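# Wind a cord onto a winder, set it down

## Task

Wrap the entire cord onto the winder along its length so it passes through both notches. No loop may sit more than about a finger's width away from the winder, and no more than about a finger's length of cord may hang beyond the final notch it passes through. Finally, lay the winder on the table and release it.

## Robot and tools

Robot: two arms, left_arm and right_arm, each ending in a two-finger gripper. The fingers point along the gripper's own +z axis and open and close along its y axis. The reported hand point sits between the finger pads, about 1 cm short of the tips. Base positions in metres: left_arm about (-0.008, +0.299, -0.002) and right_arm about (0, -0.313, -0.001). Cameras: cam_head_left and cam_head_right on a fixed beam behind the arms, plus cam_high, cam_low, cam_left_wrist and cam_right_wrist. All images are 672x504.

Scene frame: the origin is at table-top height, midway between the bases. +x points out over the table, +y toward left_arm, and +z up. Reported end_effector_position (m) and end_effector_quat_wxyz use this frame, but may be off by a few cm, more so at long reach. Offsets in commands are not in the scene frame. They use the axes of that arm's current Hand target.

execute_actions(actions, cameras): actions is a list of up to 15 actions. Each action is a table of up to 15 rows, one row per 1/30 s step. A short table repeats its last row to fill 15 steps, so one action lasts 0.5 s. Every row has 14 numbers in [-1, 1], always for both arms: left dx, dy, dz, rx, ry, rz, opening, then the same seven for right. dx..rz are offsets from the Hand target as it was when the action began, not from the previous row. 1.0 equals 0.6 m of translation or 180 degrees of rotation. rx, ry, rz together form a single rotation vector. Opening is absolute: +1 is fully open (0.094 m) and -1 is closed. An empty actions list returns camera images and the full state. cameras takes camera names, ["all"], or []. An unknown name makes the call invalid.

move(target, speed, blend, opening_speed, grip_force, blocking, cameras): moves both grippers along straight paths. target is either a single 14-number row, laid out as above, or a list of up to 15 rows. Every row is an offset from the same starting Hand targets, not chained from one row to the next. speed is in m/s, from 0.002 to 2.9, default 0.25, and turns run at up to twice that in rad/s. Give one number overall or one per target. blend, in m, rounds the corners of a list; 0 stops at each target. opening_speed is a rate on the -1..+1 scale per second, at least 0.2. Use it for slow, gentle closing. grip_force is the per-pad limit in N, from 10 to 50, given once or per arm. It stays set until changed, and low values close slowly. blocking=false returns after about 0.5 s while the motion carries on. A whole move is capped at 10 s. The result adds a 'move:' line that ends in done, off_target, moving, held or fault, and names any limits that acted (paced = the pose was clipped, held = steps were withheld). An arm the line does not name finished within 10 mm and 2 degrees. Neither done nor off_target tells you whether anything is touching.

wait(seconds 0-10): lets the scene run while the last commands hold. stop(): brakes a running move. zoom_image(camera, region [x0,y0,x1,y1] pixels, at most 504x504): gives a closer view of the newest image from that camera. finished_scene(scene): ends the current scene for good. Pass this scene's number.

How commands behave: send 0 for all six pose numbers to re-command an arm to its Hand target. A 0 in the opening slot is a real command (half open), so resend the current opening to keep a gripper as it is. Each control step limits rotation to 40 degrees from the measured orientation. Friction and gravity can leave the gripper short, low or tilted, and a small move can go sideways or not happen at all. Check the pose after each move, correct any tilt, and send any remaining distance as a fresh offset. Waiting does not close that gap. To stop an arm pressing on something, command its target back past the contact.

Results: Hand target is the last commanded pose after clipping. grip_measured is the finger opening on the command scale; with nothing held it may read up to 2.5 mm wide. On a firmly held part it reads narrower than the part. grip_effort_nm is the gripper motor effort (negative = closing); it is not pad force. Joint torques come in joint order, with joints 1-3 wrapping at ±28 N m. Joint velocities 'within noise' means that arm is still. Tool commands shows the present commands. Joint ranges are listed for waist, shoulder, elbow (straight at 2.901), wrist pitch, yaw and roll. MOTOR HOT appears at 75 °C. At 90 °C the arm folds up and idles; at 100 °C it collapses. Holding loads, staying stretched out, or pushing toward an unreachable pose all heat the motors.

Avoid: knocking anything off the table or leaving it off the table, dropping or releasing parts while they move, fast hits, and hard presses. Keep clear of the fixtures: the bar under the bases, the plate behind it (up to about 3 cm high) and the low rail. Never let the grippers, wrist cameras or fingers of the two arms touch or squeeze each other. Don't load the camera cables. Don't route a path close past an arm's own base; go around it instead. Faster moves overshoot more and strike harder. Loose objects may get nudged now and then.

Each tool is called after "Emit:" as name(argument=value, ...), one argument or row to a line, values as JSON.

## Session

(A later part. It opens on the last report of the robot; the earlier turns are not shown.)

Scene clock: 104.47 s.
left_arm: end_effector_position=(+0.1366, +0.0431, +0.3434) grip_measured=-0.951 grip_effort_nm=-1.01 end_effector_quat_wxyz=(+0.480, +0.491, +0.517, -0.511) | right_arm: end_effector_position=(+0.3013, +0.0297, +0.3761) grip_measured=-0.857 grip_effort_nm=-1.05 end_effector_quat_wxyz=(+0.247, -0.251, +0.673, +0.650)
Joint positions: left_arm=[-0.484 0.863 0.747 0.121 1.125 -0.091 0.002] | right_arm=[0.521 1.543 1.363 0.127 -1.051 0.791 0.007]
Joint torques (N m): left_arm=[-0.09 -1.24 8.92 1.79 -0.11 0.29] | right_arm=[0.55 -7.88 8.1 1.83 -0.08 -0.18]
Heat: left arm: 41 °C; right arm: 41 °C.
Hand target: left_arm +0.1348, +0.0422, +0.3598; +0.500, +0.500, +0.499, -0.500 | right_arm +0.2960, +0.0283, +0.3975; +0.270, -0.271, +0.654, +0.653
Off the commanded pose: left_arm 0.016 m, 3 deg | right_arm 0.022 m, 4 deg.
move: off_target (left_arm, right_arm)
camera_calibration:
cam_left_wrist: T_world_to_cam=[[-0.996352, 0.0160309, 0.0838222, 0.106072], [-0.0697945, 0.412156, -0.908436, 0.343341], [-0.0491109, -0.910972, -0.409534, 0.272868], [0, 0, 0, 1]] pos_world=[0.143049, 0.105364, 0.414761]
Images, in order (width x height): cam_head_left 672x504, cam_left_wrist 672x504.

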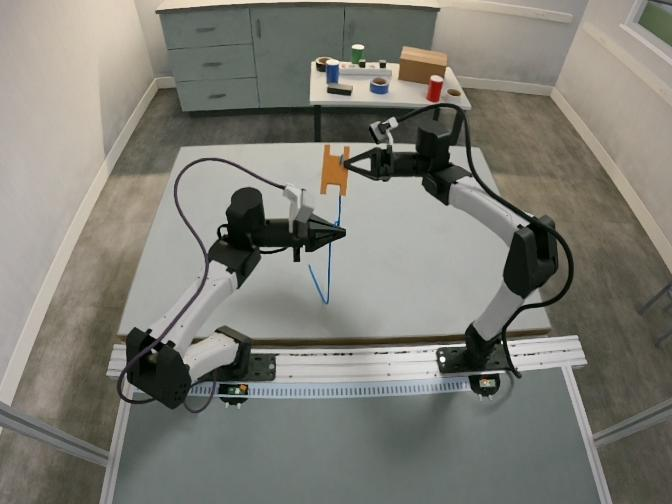

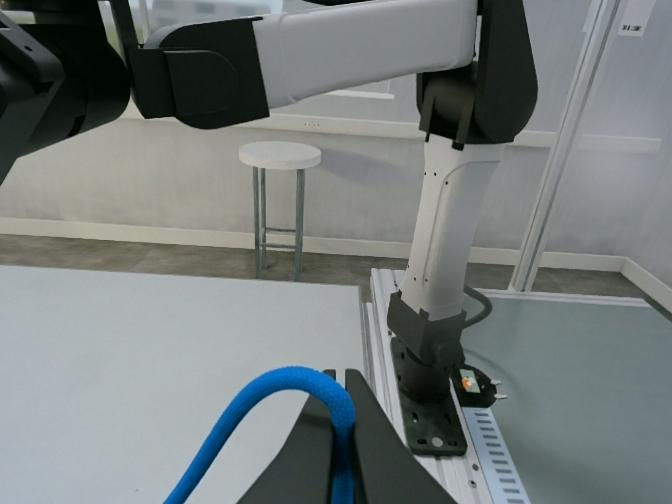

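Emit:
move(
  target=[
    [-0.183,0.042,-0.02,0,0,0,-0.97,0,0,0,0,0,0,-1],
    [-0.283,0.167,-0.02,0,0,0,-0.97,0,0,0,0,0,0,-1],
    [-0.292,0.325,-0.015,0,0,0,-0.97,0,0,0,0,0,0,-1],
    [-0.233,0.475,-0.01,0,0,0,-0.97,0,0,0,0,0,0,-1],
    [-0.133,0.633,-0.01,0,0,0,-0.97,0,0,0,0,0,0,-1],
  ],
  speed=0.14,
  blend=[0.03,0.03,0.03,0.03,0],
  cameras=["cam_left_wrist","cam_head_left","cam_right_wrist","cam_high"],
)

Emit:
zoom_image(
  camera="cam_head_left",
  region=[270, 90, 390, 210],
)

Scene clock: 109.80 s.
left_arm: end_effector_position=(+0.4760, +0.0375, +0.4334) grip_measured=-0.953 grip_effort_nm=-1.01 end_effector_quat_wxyz=(+0.469, +0.527, +0.473, -0.528) | right_arm: end_effector_position=(+0.3307, +0.0195, +0.3840) grip_measured=-0.857 grip_effort_nm=-1.05 end_effector_quat_wxyz=(+0.306, -0.212, +0.681, +0.631)
Joint positions: left_arm=[-0.187 2.55 2.849 0.158 1.524 -0.488 0.002] | right_arm=[0.493 1.543 1.373 0.156 -0.936 0.791 0.007]
Joint torques (N m): left_arm=[2.99 -9.72 6.17 1.38 -1.48 0.05] | right_arm=[2.61 -7.76 7.35 1.65 -1.2 -0.22]
Heat: left arm: 42 °C; right arm: 41 °C.
Hand target: left_arm +0.5144, +0.0478, +0.4398; +0.500, +0.500, +0.499, -0.501 | right_arm +0.2960, +0.0284, +0.3975; +0.270, -0.271, +0.654, +0.653
Off the commanded pose: left_arm 0.040 m, 6 deg | right_arm 0.038 m, 9 deg.
elbow stopped short (left arm): the move would have taken joint 3 (elbow) straighter than the controller allows.
move: off_target (left_arm, right_arm)
camera_calibration:
cam_left_wrist: T_world_to_cam=[[-0.991702, 0.124478, 0.032128, 0.45285], [0.0202828, 0.398281, -0.917039, 0.412488], [-0.126947, -0.908778, -0.3975, 0.353173], [0, 0, 0, 1]] pos_world=[0.48556, 0.1003, 0.504106]
cam_right_wrist: T_world_to_cam=[[0.672442, -0.0961187, -0.733882, 0.0610462], [-0.713332, -0.348647, -0.60795, 0.514392], [-0.19743, 0.932313, -0.303009, 0.254415], [0, 0, 0, 1]] pos_world=[0.376111, -0.0519855, 0.434615]
Images, in order (width x height): cam_head_left 672x504, cam_high 672x504, cam_left_wrist 672x504, cam_right_wrist 672x504.

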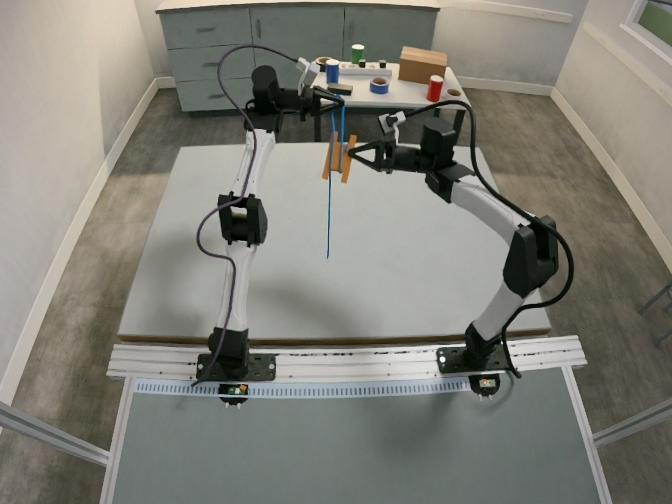

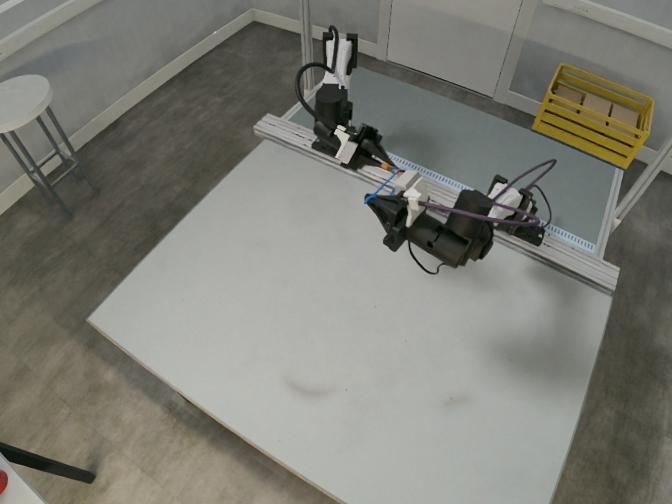

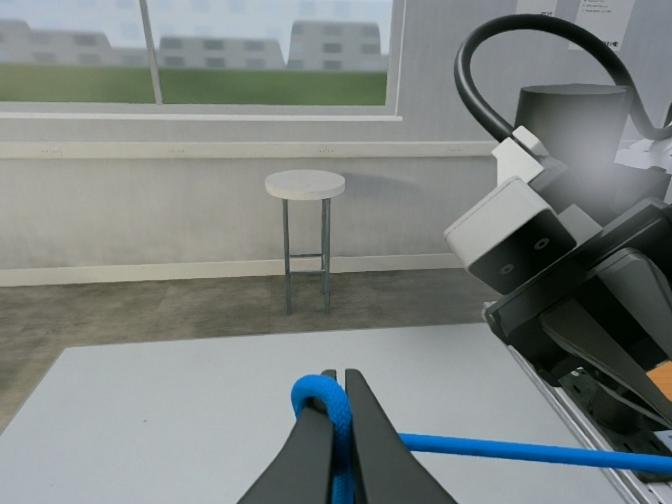

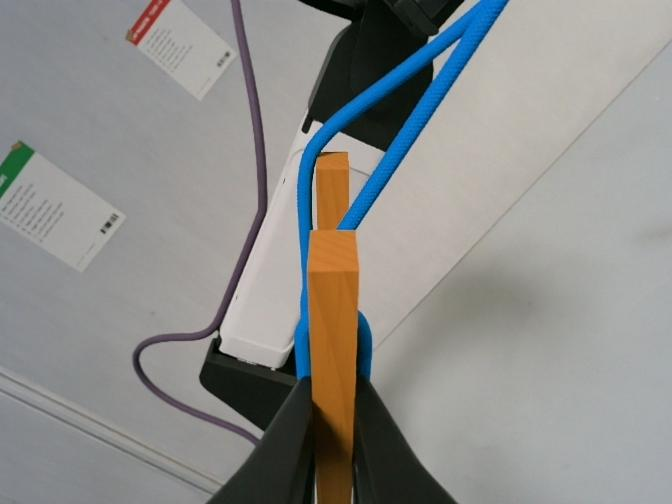

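Scaled by 4.200 from the camera's 672x504 image, which has a finer 960x720 frame.

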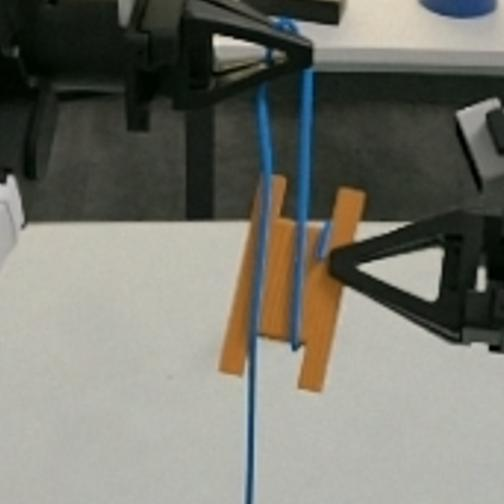

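Emit:
move(
  target=[
    [0,0,0,0,0,0,0.0,0,0,0,0,0,0,-1],
    [0.066,-0.024,-0.2537,0,0,0,0.0,0,0,0,0,0,0,-1],
    [0.4,-0.19,-0.287,0,0,0,0.0,0,0,0,0,0,0,-1],
    [0.5,-0.332,-0.195,0,0,0,0.7,0,0,0,0,0,0,-1],
  ],
  speed=0.28,
  blend=[0,0.03,0.03,0],
  cameras=["cam_left_wrist","cam_head_left"],
)

Emit:
zoom_image(
  camera="cam_head_left",
  region=[270, 120, 390, 240],
)

Scene clock: 114.77 s.
left_arm: end_effector_position=(+0.3151, +0.1647, +0.1279) grip_measured=+0.698 grip_effort_nm=0.14 end_effector_quat_wxyz=(+0.508, +0.447, +0.551, -0.489) | right_arm: end_effector_position=(+0.3025, +0.0296, +0.3836) grip_measured=-0.857 grip_effort_nm=-1.05 end_effector_quat_wxyz=(+0.260, -0.256, +0.665, +0.651)
Joint positions: left_arm=[0.1 1.856 0.72 0.426 1.584 0.594 0.08] | right_arm=[0.52 1.543 1.373 0.149 -1.046 0.791 0.007]
Joint torques (N m): left_arm=[0.31 -9.8 4.11 1.62 0.4 0.29] | right_arm=[0.55 -7.77 7.66 1.63 -0.12 -0.24]
Heat: left arm: 41 °C; right arm: 41 °C.
Hand target: left_arm +0.3156, +0.1647, +0.1395; +0.500, +0.500, +0.499, -0.501 | right_arm +0.2960, +0.0284, +0.3975; +0.270, -0.271, +0.654, +0.653
Off the commanded pose: left_arm 0.012 m, 9 deg | right_arm 0.015 m, 3 deg.
elbow stopped short (left arm): the move would have taken joint 3 (elbow) straighter than the controller allows.
joint sent to its limit (left arm) — joint 5 (wrist yaw), upper limit. The joint targets are off in orientation, not in position.
move: off_target (left_arm, right_arm); target 4's new opening was sent with left_arm's hand 0.012 m and 9 deg from that target
camera_calibration:
cam_left_wrist: T_world_to_cam=[[-0.987666, -0.110502, 0.11093, 0.314691], [-0.145591, 0.387442, -0.910325, 0.138055], [0.0576143, -0.915247, -0.398752, 0.269818], [0, 0, 0, 1]] pos_world=[0.315364, 0.228236, 0.198356]
Images, in order (width x height): cam_head_left 672x504, cam_left_wrist 672x504.

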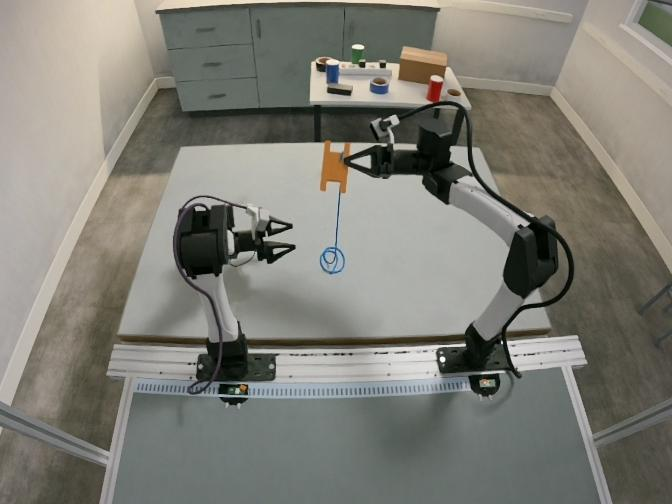

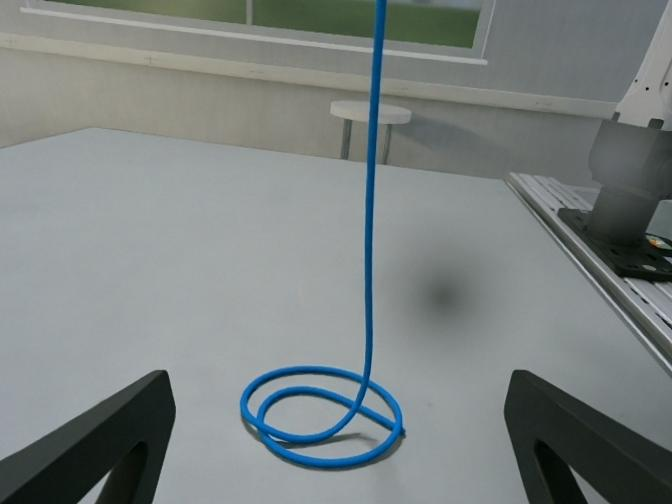

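Scaled by 4.200 from the camera's 672x504 image, which has a finer 960x720 frame.

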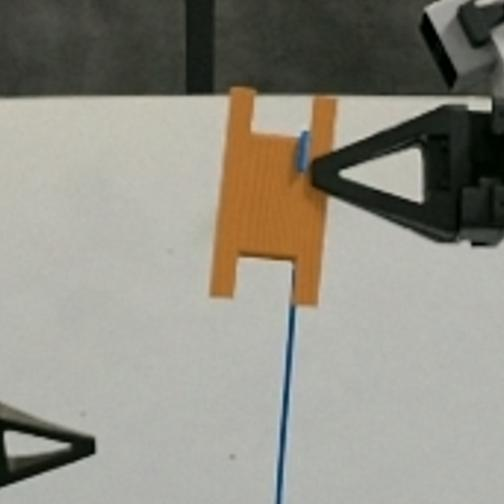

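Emit:
move(
  target=[
    [-0.101,0.002,0.02,0,0,0,0.7,0,0,0,0,0,0,-1],
    [-0.101,0.002,0.288,0,0,0,0.7,0,0,0,0,0,0,-1],
    [-0.101,0.002,0.288,0,0,0,-1,0,0,0,0,0,0,-1],
  ],
  speed=0.18,
  blend=[0.01,0,0],
  cameras=["cam_left_wrist","cam_head_left"],
)

Emit:
zoom_image(
  camera="cam_head_left",
  region=[270, 120, 390, 240],
)

Scene clock: 118.47 s.
left_arm: end_effector_position=(+0.3160, -0.0063, +0.2016) grip_measured=-0.987 grip_effort_nm=-0.67 end_effector_quat_wxyz=(+0.494, +0.502, +0.502, -0.503) | right_arm: end_effector_position=(+0.3025, +0.0296, +0.3836) grip_measured=-0.857 grip_effort_nm=-1.04 end_effector_quat_wxyz=(+0.260, -0.256, +0.665, +0.651)
Joint positions: left_arm=[-0.4 1.861 0.875 1.022 1.212 -0.071 0.001] | right_arm=[0.52 1.543 1.373 0.149 -1.046 0.791 0.007]
Joint torques (N m): left_arm=[0.05 -6.6 4.31 2.01 -0.12 0.03] | right_arm=[0.51 -7.72 7.57 1.64 -0.12 -0.22]
Heat: left arm: 41 °C; right arm: 41 °C.
Hand target: left_arm +0.3167, -0.0080, +0.2003; +0.500, +0.500, +0.499, -0.500 | right_arm +0.2960, +0.0284, +0.3975; +0.270, -0.271, +0.654, +0.653
Off the commanded pose: left_arm 0.002 m, 1 deg | right_arm 0.015 m, 2 deg.
move: off_target (right_arm)
camera_calibration:
cam_left_wrist: T_world_to_cam=[[-0.999155, 0.020386, 0.0356865, 0.308116], [-0.0244636, 0.402726, -0.914993, 0.234379], [-0.0330249, -0.915093, -0.401887, 0.172035], [0, 0, 0, 1]] pos_world=[0.319271, 0.0567566, 0.272598]
Images, in order (width x height): cam_head_left 672x504, cam_left_wrist 672x504.

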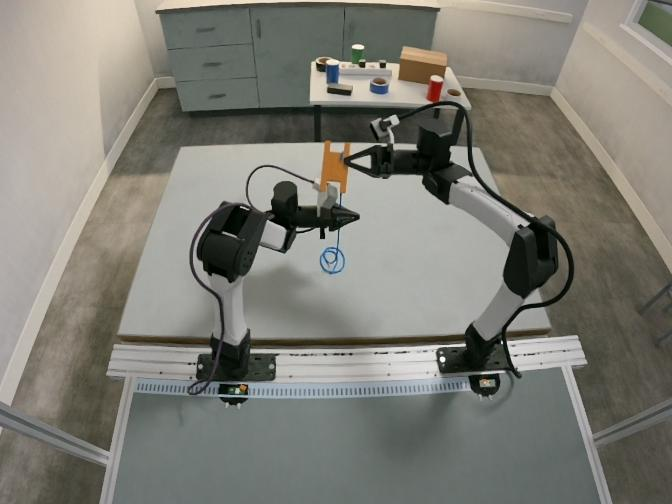

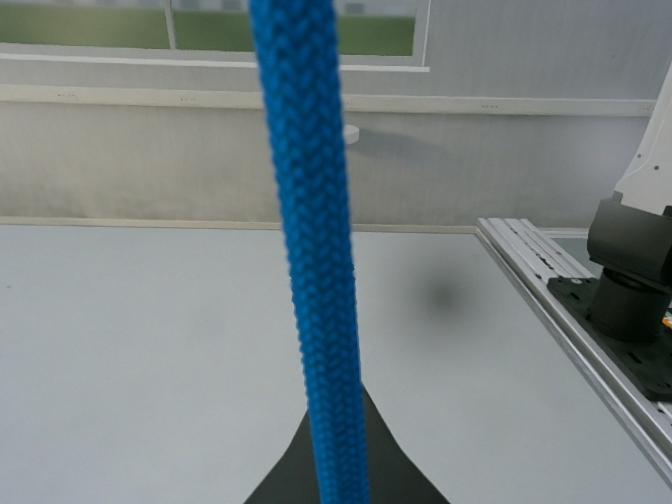

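Scaled by 4.200 from the camera's 672x504 image, which has a finer 960x720 frame.

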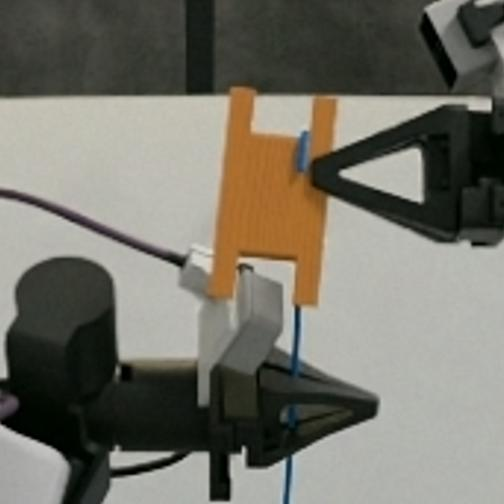

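Emit:
move(
  target=[
    [-0.017,-0.178,-0.035,0,0,0,-1,0,0,0,0,0,0,-1],
    [-0.2,-0.2945,-0.035,0,0,0,-1,0,0,0,0,0,0,-1],
    [-0.383,-0.2945,-0.033,0,0,0,-1,0,0,0,0,0,0,-1],
  ],
  speed=0.17,
  blend=[0.04,0.04,0],
  cameras=["cam_left_wrist","cam_head_left"],
)

Emit:
zoom_image(
  camera="cam_head_left",
  region=[270, 120, 390, 240],
)

Scene clock: 121.73 s.
left_arm: end_effector_position=(+0.1567, +0.0131, +0.3936) grip_measured=-0.987 grip_effort_nm=-0.67 end_effector_quat_wxyz=(+0.468, +0.466, +0.562, -0.498) | right_arm: end_effector_position=(+0.2769, +0.0301, +0.3981) grip_measured=-0.857 grip_effort_nm=-1.05 end_effector_quat_wxyz=(+0.240, -0.294, +0.642, +0.667)
Joint positions: left_arm=[-0.597 1.015 1.07 -0.138 0.944 -0.087 0.001] | right_arm=[0.536 1.519 1.381 0.156 -1.127 0.797 0.007]
Joint torques (N m): left_arm=[-0.2 -2.85 10.19 2.48 0.57 0.38] | right_arm=[-0.83 -5.27 6.56 1.51 0.74 -0.31]
Heat: left arm: 42 °C; right arm: 41 °C.
Hand target: left_arm +0.1397, +0.0124, +0.4300; +0.500, +0.500, +0.499, -0.500 | right_arm +0.2960, +0.0283, +0.3976; +0.271, -0.271, +0.653, +0.653
Off the commanded pose: left_arm 0.040 m, 9 deg | right_arm 0.019 m, 5 deg.
move: off_target (left_arm, right_arm)
camera_calibration:
cam_left_wrist: T_world_to_cam=[[-0.986678, -0.0595556, 0.151393, 0.0952534], [-0.161975, 0.446506, -0.879998, 0.405491], [-0.0151888, -0.892797, -0.450204, 0.27757], [0, 0, 0, 1]] pos_world=[0.16388, 0.0724318, 0.467374]
Images, in order (width x height): cam_head_left 672x504, cam_left_wrist 672x504.

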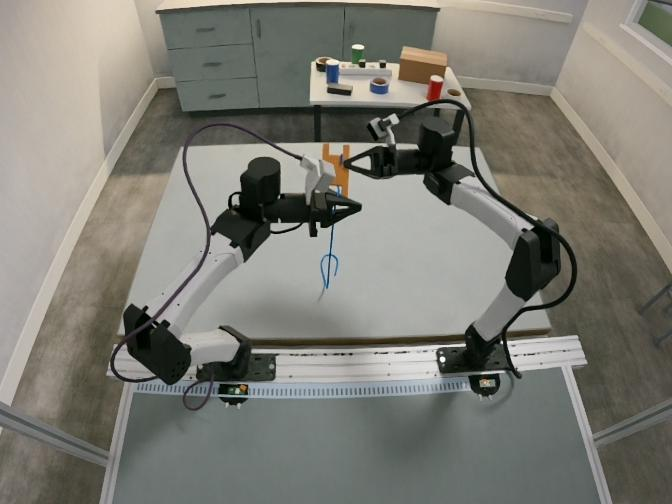

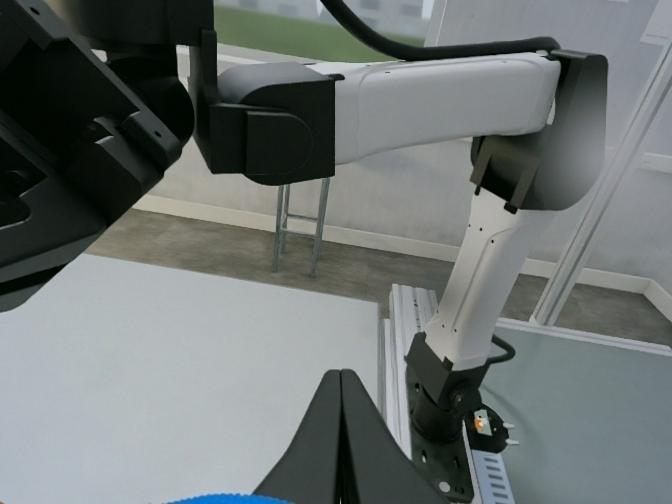

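Scaled by 4.200 from the camera's 672x504 image, which has a finer 960x720 frame.

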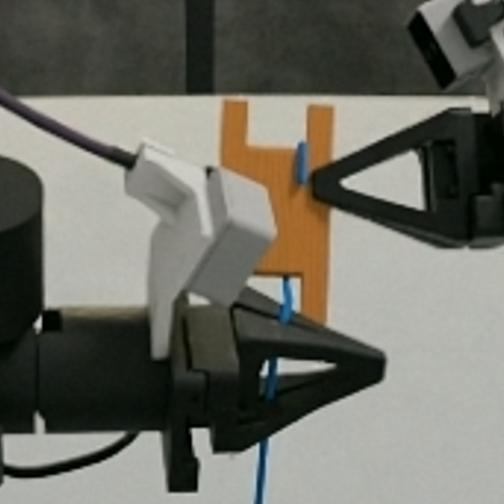

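Emit:
move(
  target=[
    [-0.167,0.117,0,0,0,0,-1,0,0,0,0,0,0,-1],
    [-0.192,0.317,0,0,0,0,-1,0,0,0,0,0,0,-1],
    [-0.083,0.49,0,0,0,0,-1,0,0,0,0,0,0,-1],
    [0.083,0.517,0,0,0,0,-1,0,0,0,0,0,0,-1],
  ],
  speed=0.15,
  blend=[0.04,0.04,0.04,0],
  cameras=["cam_right_wrist","cam_head_left","cam_left_wrist"],
)

Emit:
zoom_image(
  camera="cam_head_left",
  region=[270, 100, 390, 220],
)

Scene clock: 125.93 s.
left_arm: end_effector_position=(+0.4121, +0.0135, +0.3949) grip_measured=-0.987 grip_effort_nm=-0.67 end_effector_quat_wxyz=(+0.427, +0.541, +0.477, -0.546) | right_arm: end_effector_position=(+0.3573, +0.0033, +0.3570) grip_measured=-0.851 grip_effort_nm=-1.05 end_effector_quat_wxyz=(+0.299, -0.139, +0.728, +0.601)
Joint positions: left_arm=[-0.259 2.176 2.296 -0.485 1.526 0.28 0.001] | right_arm=[0.457 1.546 1.361 0.051 -0.842 0.806 0.007]
Joint torques (N m): left_arm=[1.69 -9.06 4.18 2 -1.11 0.46] | right_arm=[4.7 -9.4 7.45 2.42 -2.21 -0.68]
Heat: left arm: 42 °C; right arm: 42 °C.
Hand target: left_arm +0.4500, +0.0118, +0.3803; +0.500, +0.500, +0.499, -0.500 | right_arm +0.2960, +0.0284, +0.3975; +0.271, -0.271, +0.654, +0.653
Off the commanded pose: left_arm 0.041 m, 11 deg | right_arm 0.078 m, 19 deg.
move: off_target (left_arm, right_arm)
camera_calibration:
cam_left_wrist: T_world_to_cam=[[-0.977837, 0.190413, 0.0870514, 0.365416], [0.00556134, 0.439256, -0.898345, 0.386175], [-0.209295, -0.87795, -0.43058, 0.354469], [0, 0, 0, 1]] pos_world=[0.429358, 0.0719962, 0.467735]
cam_right_wrist: T_world_to_cam=[[0.561087, -0.222208, -0.797374, 0.0846094], [-0.820006, -0.280728, -0.498781, 0.51031], [-0.113012, 0.933711, -0.339725, 0.249597], [0, 0, 0, 1]] pos_world=[0.399191, -0.0709925, 0.406792]
Images, in order (width x height): cam_head_left 672x504, cam_left_wrist 672x504, cam_right_wrist 672x504.

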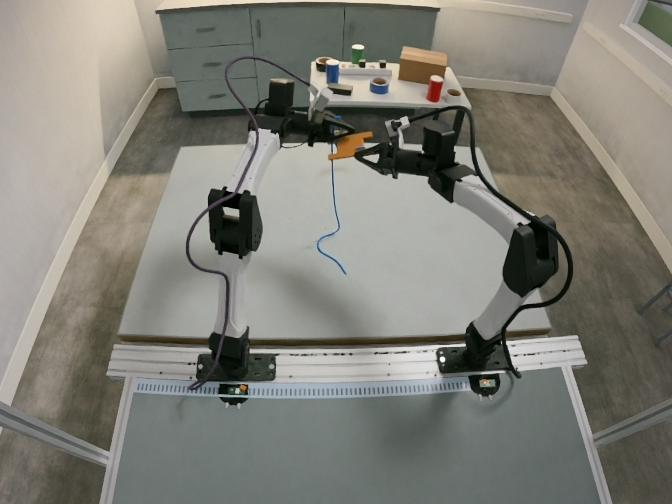

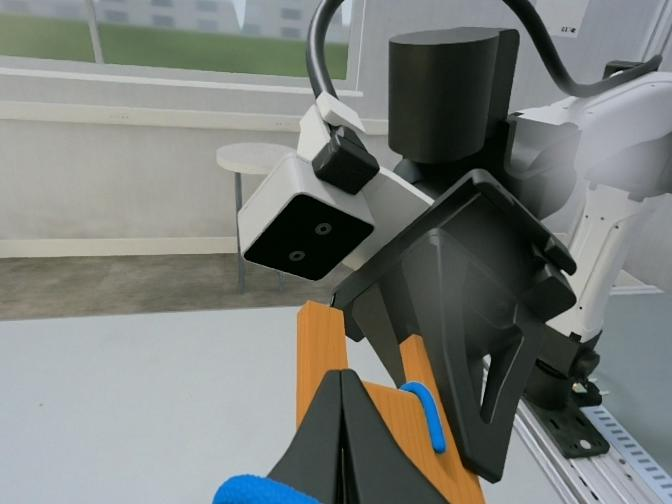

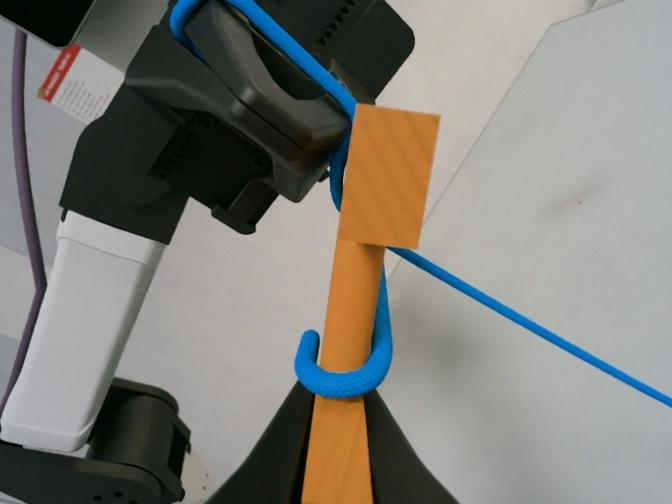

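Scaled by 4.200 from the camera's 672x504 image, which has a finer 960x720 frame.

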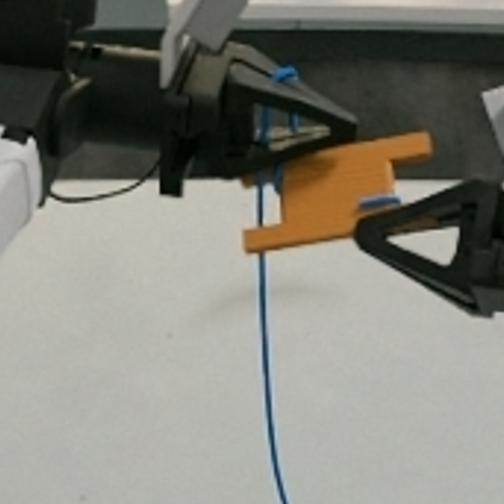

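Emit:
move(
  target=[
    [-0.06,-0.1,-0.03,0,0,0,-1,0,0,0,0,0,0,-1],
    [-0.06,-0.1,-0.03,0,0,0,0.3,0,0,0,0,0,0,-1],
    [-0.06,-0.1,-0.3,0,0,0,0.3,0,0,0,0,0,0,-1],
  ],
  speed=0.12,
  opening_speed=1.0,
  cameras=["cam_right_wrist","cam_head_left","cam_left_wrist","cam_high"],
)

Emit:
zoom_image(
  camera="cam_head_left",
  region=[270, 100, 390, 220],
)

Scene clock: 132.10 s.
left_arm: end_effector_position=(+0.4011, +0.1919, +0.4050) grip_measured=+0.298 grip_effort_nm=0.10 end_effector_quat_wxyz=(+0.526, +0.443, +0.557, -0.466) | right_arm: end_effector_position=(+0.3038, +0.0292, +0.3736) grip_measured=-0.854 grip_effort_nm=-1.04 end_effector_quat_wxyz=(+0.247, -0.247, +0.676, +0.649)
Joint positions: left_arm=[0.15 1.769 1.632 0.123 1.579 -0.072 0.061] | right_arm=[0.518 1.546 1.361 0.126 -1.046 0.791 0.007]
Joint torques (N m): left_arm=[0.85 -11.22 5.2 1.53 0.09 0.28] | right_arm=[0.81 -8.23 8.1 1.86 -0.15 -0.25]
Heat: left arm: 42 °C; right arm: 43 °C.
Hand target: left_arm +0.3901, +0.1920, +0.4161; +0.500, +0.500, +0.499, -0.500 | right_arm +0.2960, +0.0284, +0.3975; +0.271, -0.271, +0.653, +0.653
Off the commanded pose: left_arm 0.016 m, 11 deg | right_arm 0.025 m, 5 deg.
joint sent to its limit (left arm) — joint 5 (wrist yaw), upper limit. The joint targets are off in orientation, not in position.
move: off_target (left_arm, right_arm); target 2's new opening was sent with left_arm's hand 0.013 m and 8 deg from that target
camera_calibration:
cam_left_wrist: T_world_to_cam=[[-0.983428, -0.162396, 0.0806086, 0.392523], [-0.139091, 0.390611, -0.909987, 0.388962], [0.116292, -0.906119, -0.406725, 0.37828], [0, 0, 0, 1]] pos_world=[0.396128, 0.254578, 0.476166]
cam_right_wrist: T_world_to_cam=[[0.649106, -0.0190757, -0.760458, 0.087108], [-0.684104, -0.45181, -0.572599, 0.473241], [-0.33266, 0.89191, -0.306323, 0.280384], [0, 0, 0, 1]] pos_world=[0.360477, -0.0346003, 0.423108]
Images, in order (width x height): cam_head_left 672x504, cam_high 672x504, cam_left_wrist 672x504, cam_right_wrist 672x504.

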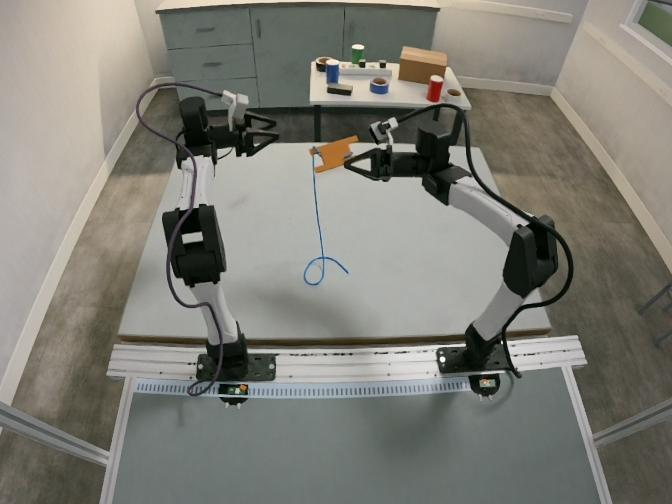

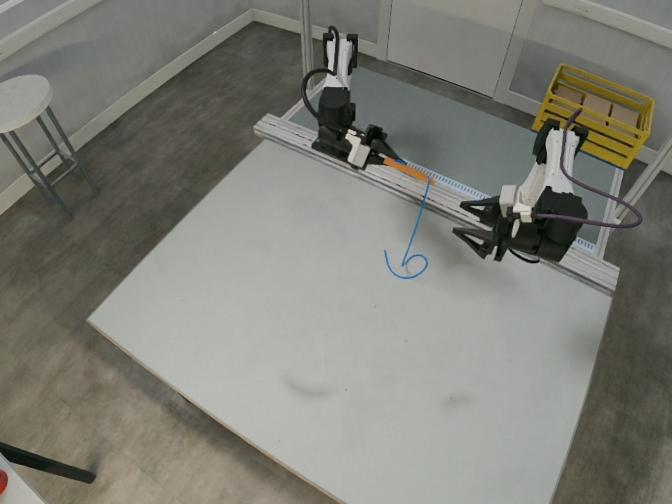

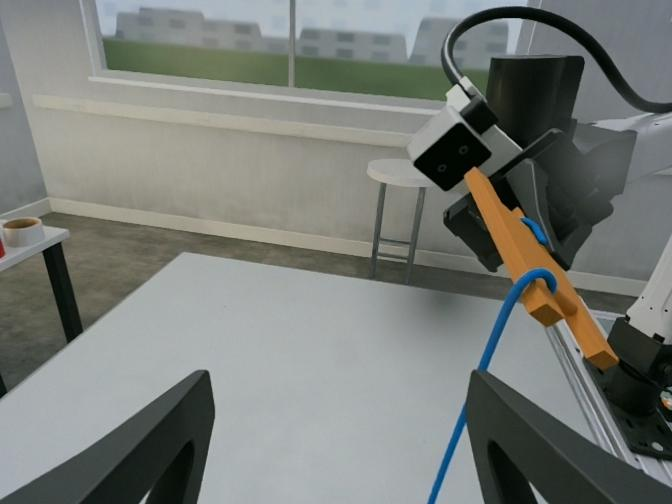

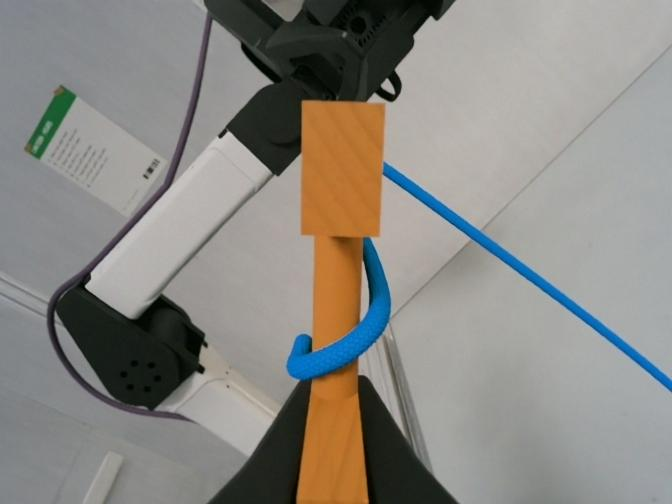

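Scaled by 4.200 from the camera's 672x504 image, which has a finer 960x720 frame.

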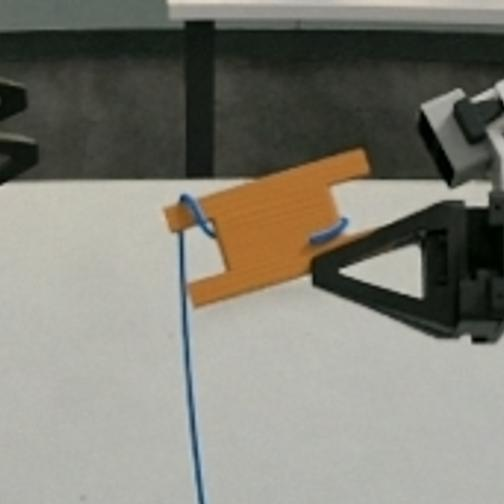

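Emit:
move(
  target=[
    [-0.045,-0.04,0,0,0,0,-1,0,0,0,0,0,0,-1],
    [-0.0365,-0.0485,0.148,0,0,0,-1,0,0,0,0,0,0,-1],
    [0.0035,-0.0885,0.148,0,0,0,-1,0,0,0,0,0,0,-1],
    [0.0335,-0.1185,0.137,0,0,0,-1,0,0,0,0,0,0,-1],
    [0.07,-0.155,0.138,0,0,0,-1,0,0,0,0,0,0,-1],
    [0.102,-0.187,0.158,0,0,0,-1,0,0,0,0,0,0,-1],
  ],
  speed=[0.2,0.12,0.06,0.06,0.06,0.06],
  blend=[0.01,0.005,0.005,0.005,0.005,0],
  cameras=["cam_right_wrist","cam_head_left","cam_left_wrist"],
)

Emit:
zoom_image(
  camera="cam_head_left",
  region=[270, 100, 390, 220],
)

Scene clock: 137.67 s.
left_arm: end_effector_position=(+0.2826, +0.0985, +0.3474) grip_measured=-0.987 grip_effort_nm=-0.66 end_effector_quat_wxyz=(+0.480, +0.497, +0.515, -0.507) | right_arm: end_effector_position=(+0.2976, +0.0318, +0.3747) grip_measured=-0.854 grip_effort_nm=-1.05 end_effector_quat_wxyz=(+0.240, -0.256, +0.671, +0.653)
Joint positions: left_arm=[-0.098 1.41 1.088 0.221 1.515 0.028 0.001] | right_arm=[0.527 1.545 1.361 0.13 -1.063 0.791 0.007]
Joint torques (N m): left_arm=[0.09 -7.23 5.33 1.82 -0.02 0.03] | right_arm=[-0.02 -8.2 8.39 1.78 0.08 -0.21]
Heat: left arm: 41 °C; right arm: 43 °C.
Hand target: left_arm +0.2780, +0.0972, +0.3549; +0.500, +0.500, +0.499, -0.501 | right_arm +0.2960, +0.0283, +0.3975; +0.271, -0.271, +0.654, +0.653
Off the commanded pose: left_arm 0.009 m, 3 deg | right_arm 0.023 m, 4 deg.
move: off_target (left_arm, right_arm)
camera_calibration:
cam_left_wrist: T_world_to_cam=[[-0.997225, 0.0195093, 0.07184, 0.254407], [-0.0570455, 0.419742, -0.905849, 0.329011], [-0.0478268, -0.907434, -0.417465, 0.334162], [0, 0, 0, 1]] pos_world=[0.288452, 0.160166, 0.419259]
cam_right_wrist: T_world_to_cam=[[0.651618, 0.000574323, -0.758547, 0.0899333], [-0.670295, -0.467701, -0.57616, 0.468477], [-0.355104, 0.883887, -0.304377, 0.282465], [0, 0, 0, 1]] pos_world=[0.35572, -0.0306117, 0.424112]
Images, in order (width x height): cam_head_left 672x504, cam_left_wrist 672x504, cam_right_wrist 672x504.

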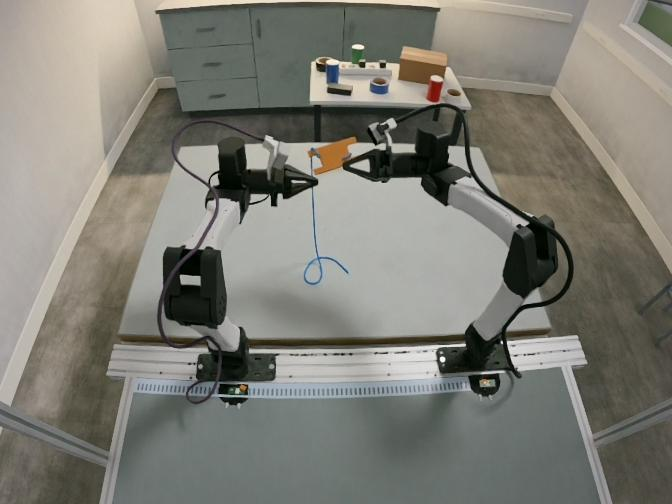

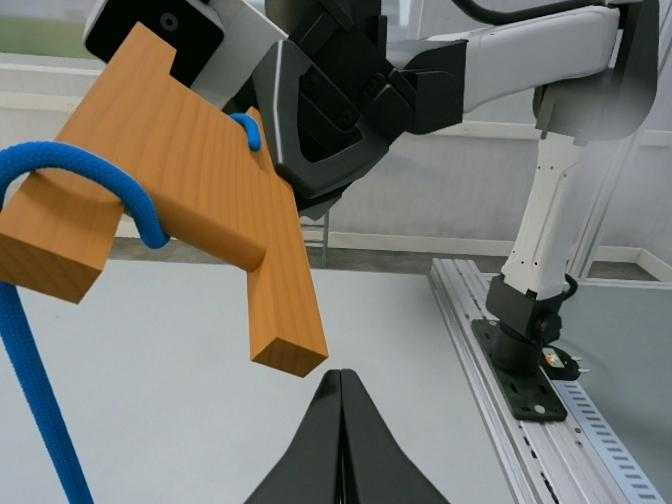

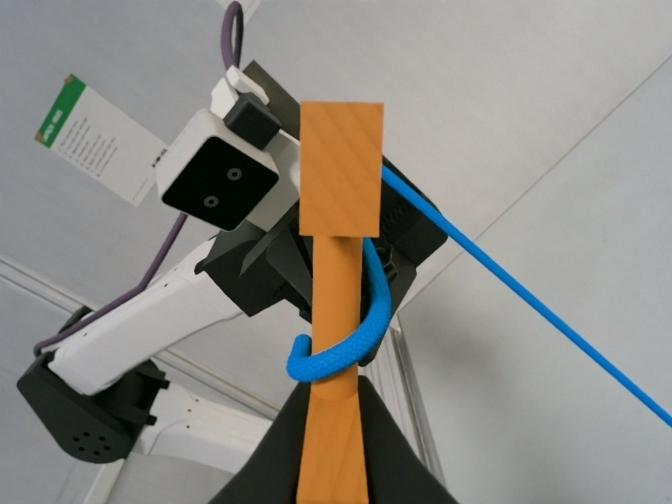

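Scaled by 4.200 from the camera's 672x504 image, which has a finer 960x720 frame.

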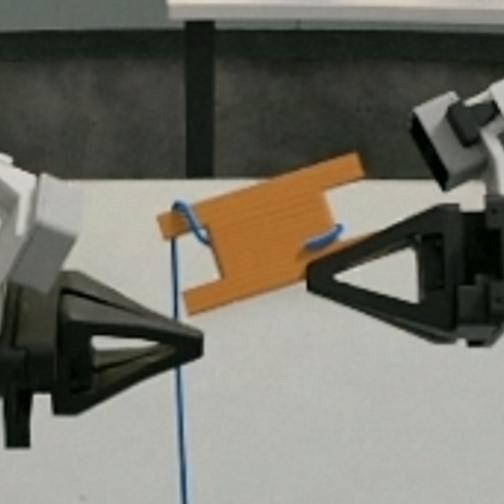

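Emit:
move(
  target=[
    [0,0,-0.121,0,0,0,-1,0,0,0,0,0,0,-1],
    [-0.1585,0.153,-0.121,0,0,0,-1,0,0,0,0,0,0,-1],
    [-0.145,0.138,0.0137,0,0,0,-1,0,0,0,0,0,0,-1],
    [-0.105,0.098,0.0137,0,0,0,-1,0,0,0,0,0,0,-1],
    [-0.0885,0.0817,-0.003,0,0,0,-1,0,0,0,0,0,0,-1],
    [-0.072,0.065,-0.0163,0,0,0,-1,0,0,0,0,0,0,-1],
    [-0.05,0.0433,-0.0213,0,0,0,-1,0,0,0,0,0,0,-1],
  ],
  speed=[0.2,0.2,0.15,0.08,0.05,0.05,0.05],
  blend=[0.02,0.02,0.005,0.005,0.005,0.005,0],
  grip_force=[50,10],
  cameras=["cam_right_wrist","cam_head_left","cam_left_wrist"],
)

Emit:
zoom_image(
  camera="cam_head_left",
  region=[270, 100, 390, 220],
)

Scene clock: 142.47 s.
left_arm: end_effector_position=(+0.3162, +0.1076, +0.3760) grip_measured=-0.987 grip_effort_nm=-0.66 end_effector_quat_wxyz=(+0.490, +0.486, +0.521, -0.501) | right_arm: end_effector_position=(+0.2948, +0.0321, +0.3748) grip_measured=-0.835 grip_effort_nm=-0.31 end_effector_quat_wxyz=(+0.235, -0.261, +0.669, +0.655)
Joint positions: left_arm=[-0.063 1.513 1.243 0.306 1.516 -0.11 0.001] | right_arm=[0.528 1.545 1.361 0.129 -1.077 0.791 0.008]
Joint torques (N m): left_arm=[0.95 -8.61 5.14 1.82 0.3 0.05] | right_arm=[-0.2 -8.21 8.34 1.81 0.21 -0.2]
Motor temperatures (°C): left_arm=[25 39 41 40 26 25 26] | right_arm=[22 41 41 42 25 26 28]
Heat: left arm: 41 °C; right arm: 42 °C.
Hand target: left_arm +0.3038, +0.1101, +0.3850; +0.500, +0.500, +0.499, -0.500 | right_arm +0.2959, +0.0283, +0.3975; +0.270, -0.271, +0.653, +0.653
Off the commanded pose: left_arm 0.015 m, 3 deg | right_arm 0.023 m, 5 deg.
grip_force (N): 50, 10
move: off_target (left_arm, right_arm)
camera_calibration:
cam_left_wrist: T_world_to_cam=[[-0.997283, -0.0130663, 0.0724965, 0.289006], [-0.0714738, 0.409858, -0.909345, 0.35998], [-0.0178316, -0.912056, -0.409679, 0.344107], [0, 0, 0, 1]] pos_world=[0.320086, 0.170081, 0.447367]
cam_right_wrist: T_world_to_cam=[[0.650914, 0.011005, -0.759072, 0.0920036], [-0.663571, -0.477455, -0.575943, 0.465059], [-0.368761, 0.878587, -0.303479, 0.285105], [0, 0, 0, 1]] pos_world=[0.353849, -0.0294576, 0.424208]
Images, in order (width x height): cam_head_left 672x504, cam_left_wrist 672x504, cam_right_wrist 672x504.

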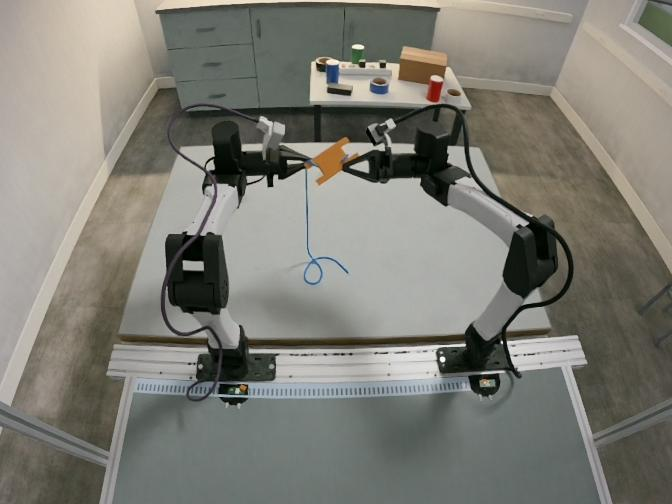

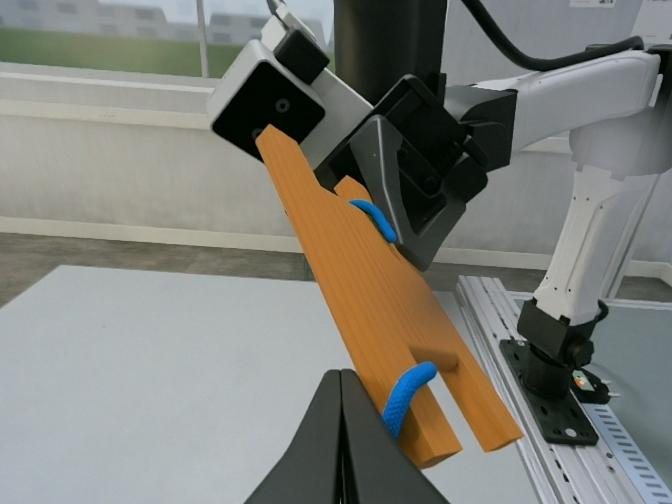

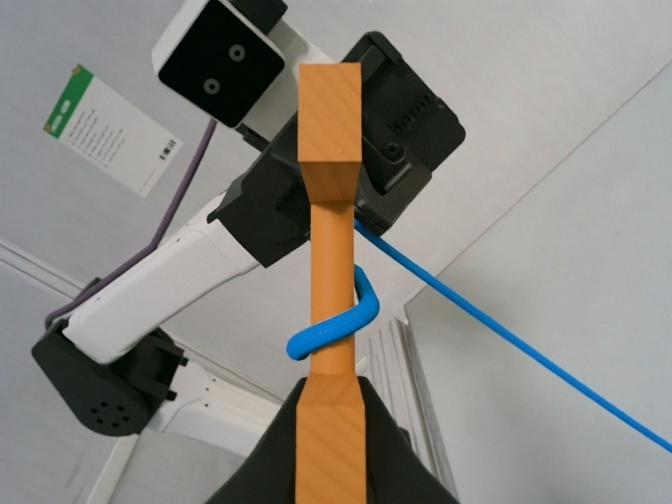

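Scaled by 4.200 from the camera's 672x504 image, which has a finer 960x720 frame.

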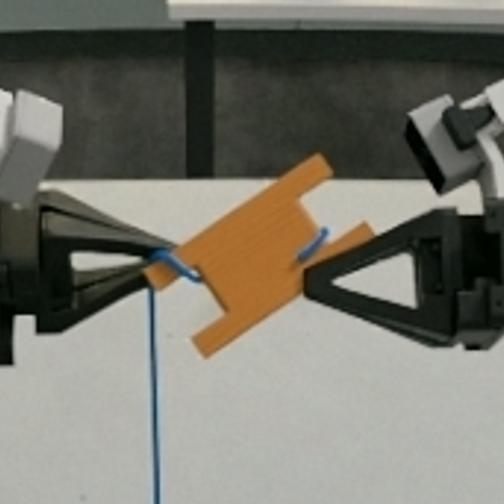

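Emit:
move(
  target=[
    [0.0317,-0.031,0.03,0,0,0,-1,0,0,0,0,0,0,-1],
    [0.06,-0.06,0.045,0,0,0,-1,0,0,0,0,0,0,-1],
    [0.075,-0.075,0.065,0,0,0,-1,0,0,0,0,0,0,-1],
  ],
  speed=0.05,
  blend=[0.005,0.005,0],
  cameras=["cam_right_wrist","cam_head_left"],
)

Emit:
zoom_image(
  camera="cam_head_left",
  region=[270, 100, 390, 220],
)

Scene clock: 145.03 s.
left_arm: end_effector_position=(+0.2635, +0.0720, +0.3304) grip_measured=-0.987 grip_effort_nm=-0.66 end_effector_quat_wxyz=(+0.481, +0.491, +0.516, -0.511) | right_arm: end_effector_position=(+0.2959, +0.0312, +0.3798) grip_measured=-0.835 grip_effort_nm=-0.31 end_effector_quat_wxyz=(+0.245, -0.261, +0.666, +0.654)
Joint positions: left_arm=[-0.196 1.355 0.936 0.443 1.412 -0.108 0.001] | right_arm=[0.527 1.54 1.365 0.138 -1.067 0.791 0.008]
Joint torques (N m): left_arm=[0.03 -6.54 5.55 1.97 -0.1 0.06] | right_arm=[0.03 -7.65 7.98 1.74 0.12 -0.21]
Heat: left arm: 41 °C; right arm: 42 °C.
Hand target: left_arm +0.2589, +0.0711, +0.3400; +0.500, +0.500, +0.499, -0.500 | right_arm +0.2960, +0.0283, +0.3975; +0.270, -0.271, +0.654, +0.653
Off the commanded pose: left_arm 0.011 m, 3 deg | right_arm 0.018 m, 3 deg.
grip_force (N): 50, 10
move: off_target (left_arm, right_arm)
camera_calibration:
cam_right_wrist: T_world_to_cam=[[0.663274, 0.00986865, -0.748311, 0.0873577], [-0.659503, -0.464911, -0.590689, 0.472272], [-0.353727, 0.885303, -0.301855, 0.282634], [0, 0, 0, 1]] pos_world=[0.353498, -0.0315147, 0.429652]
Images, in order (width x height): cam_head_left 672x504, cam_right_wrist 672x504.

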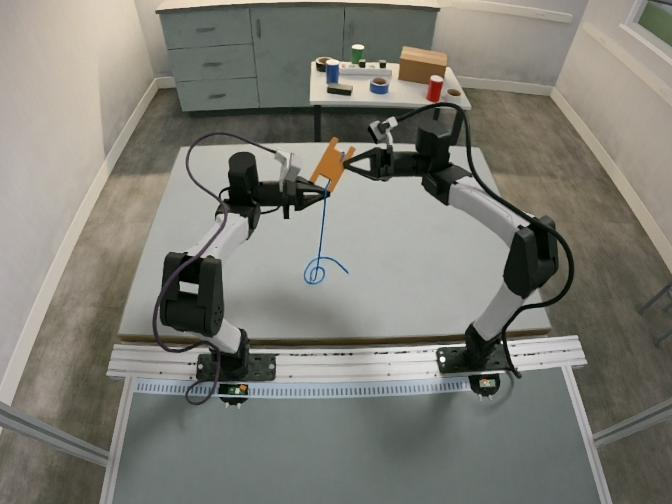

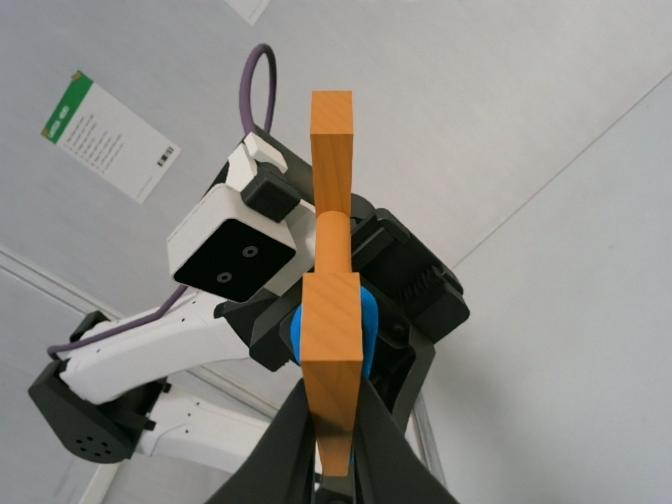

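Scaled by 4.200 from the camera's 672x504 image, which has a finer 960x720 frame.

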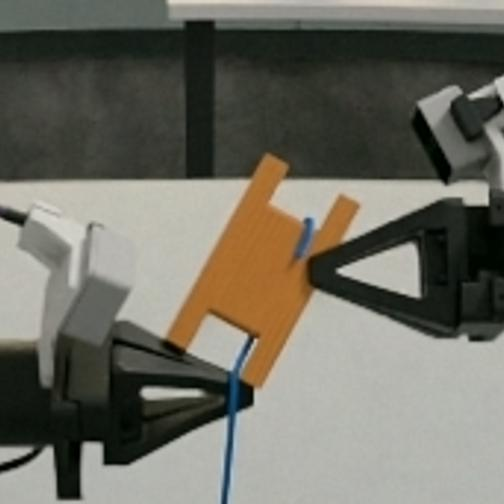

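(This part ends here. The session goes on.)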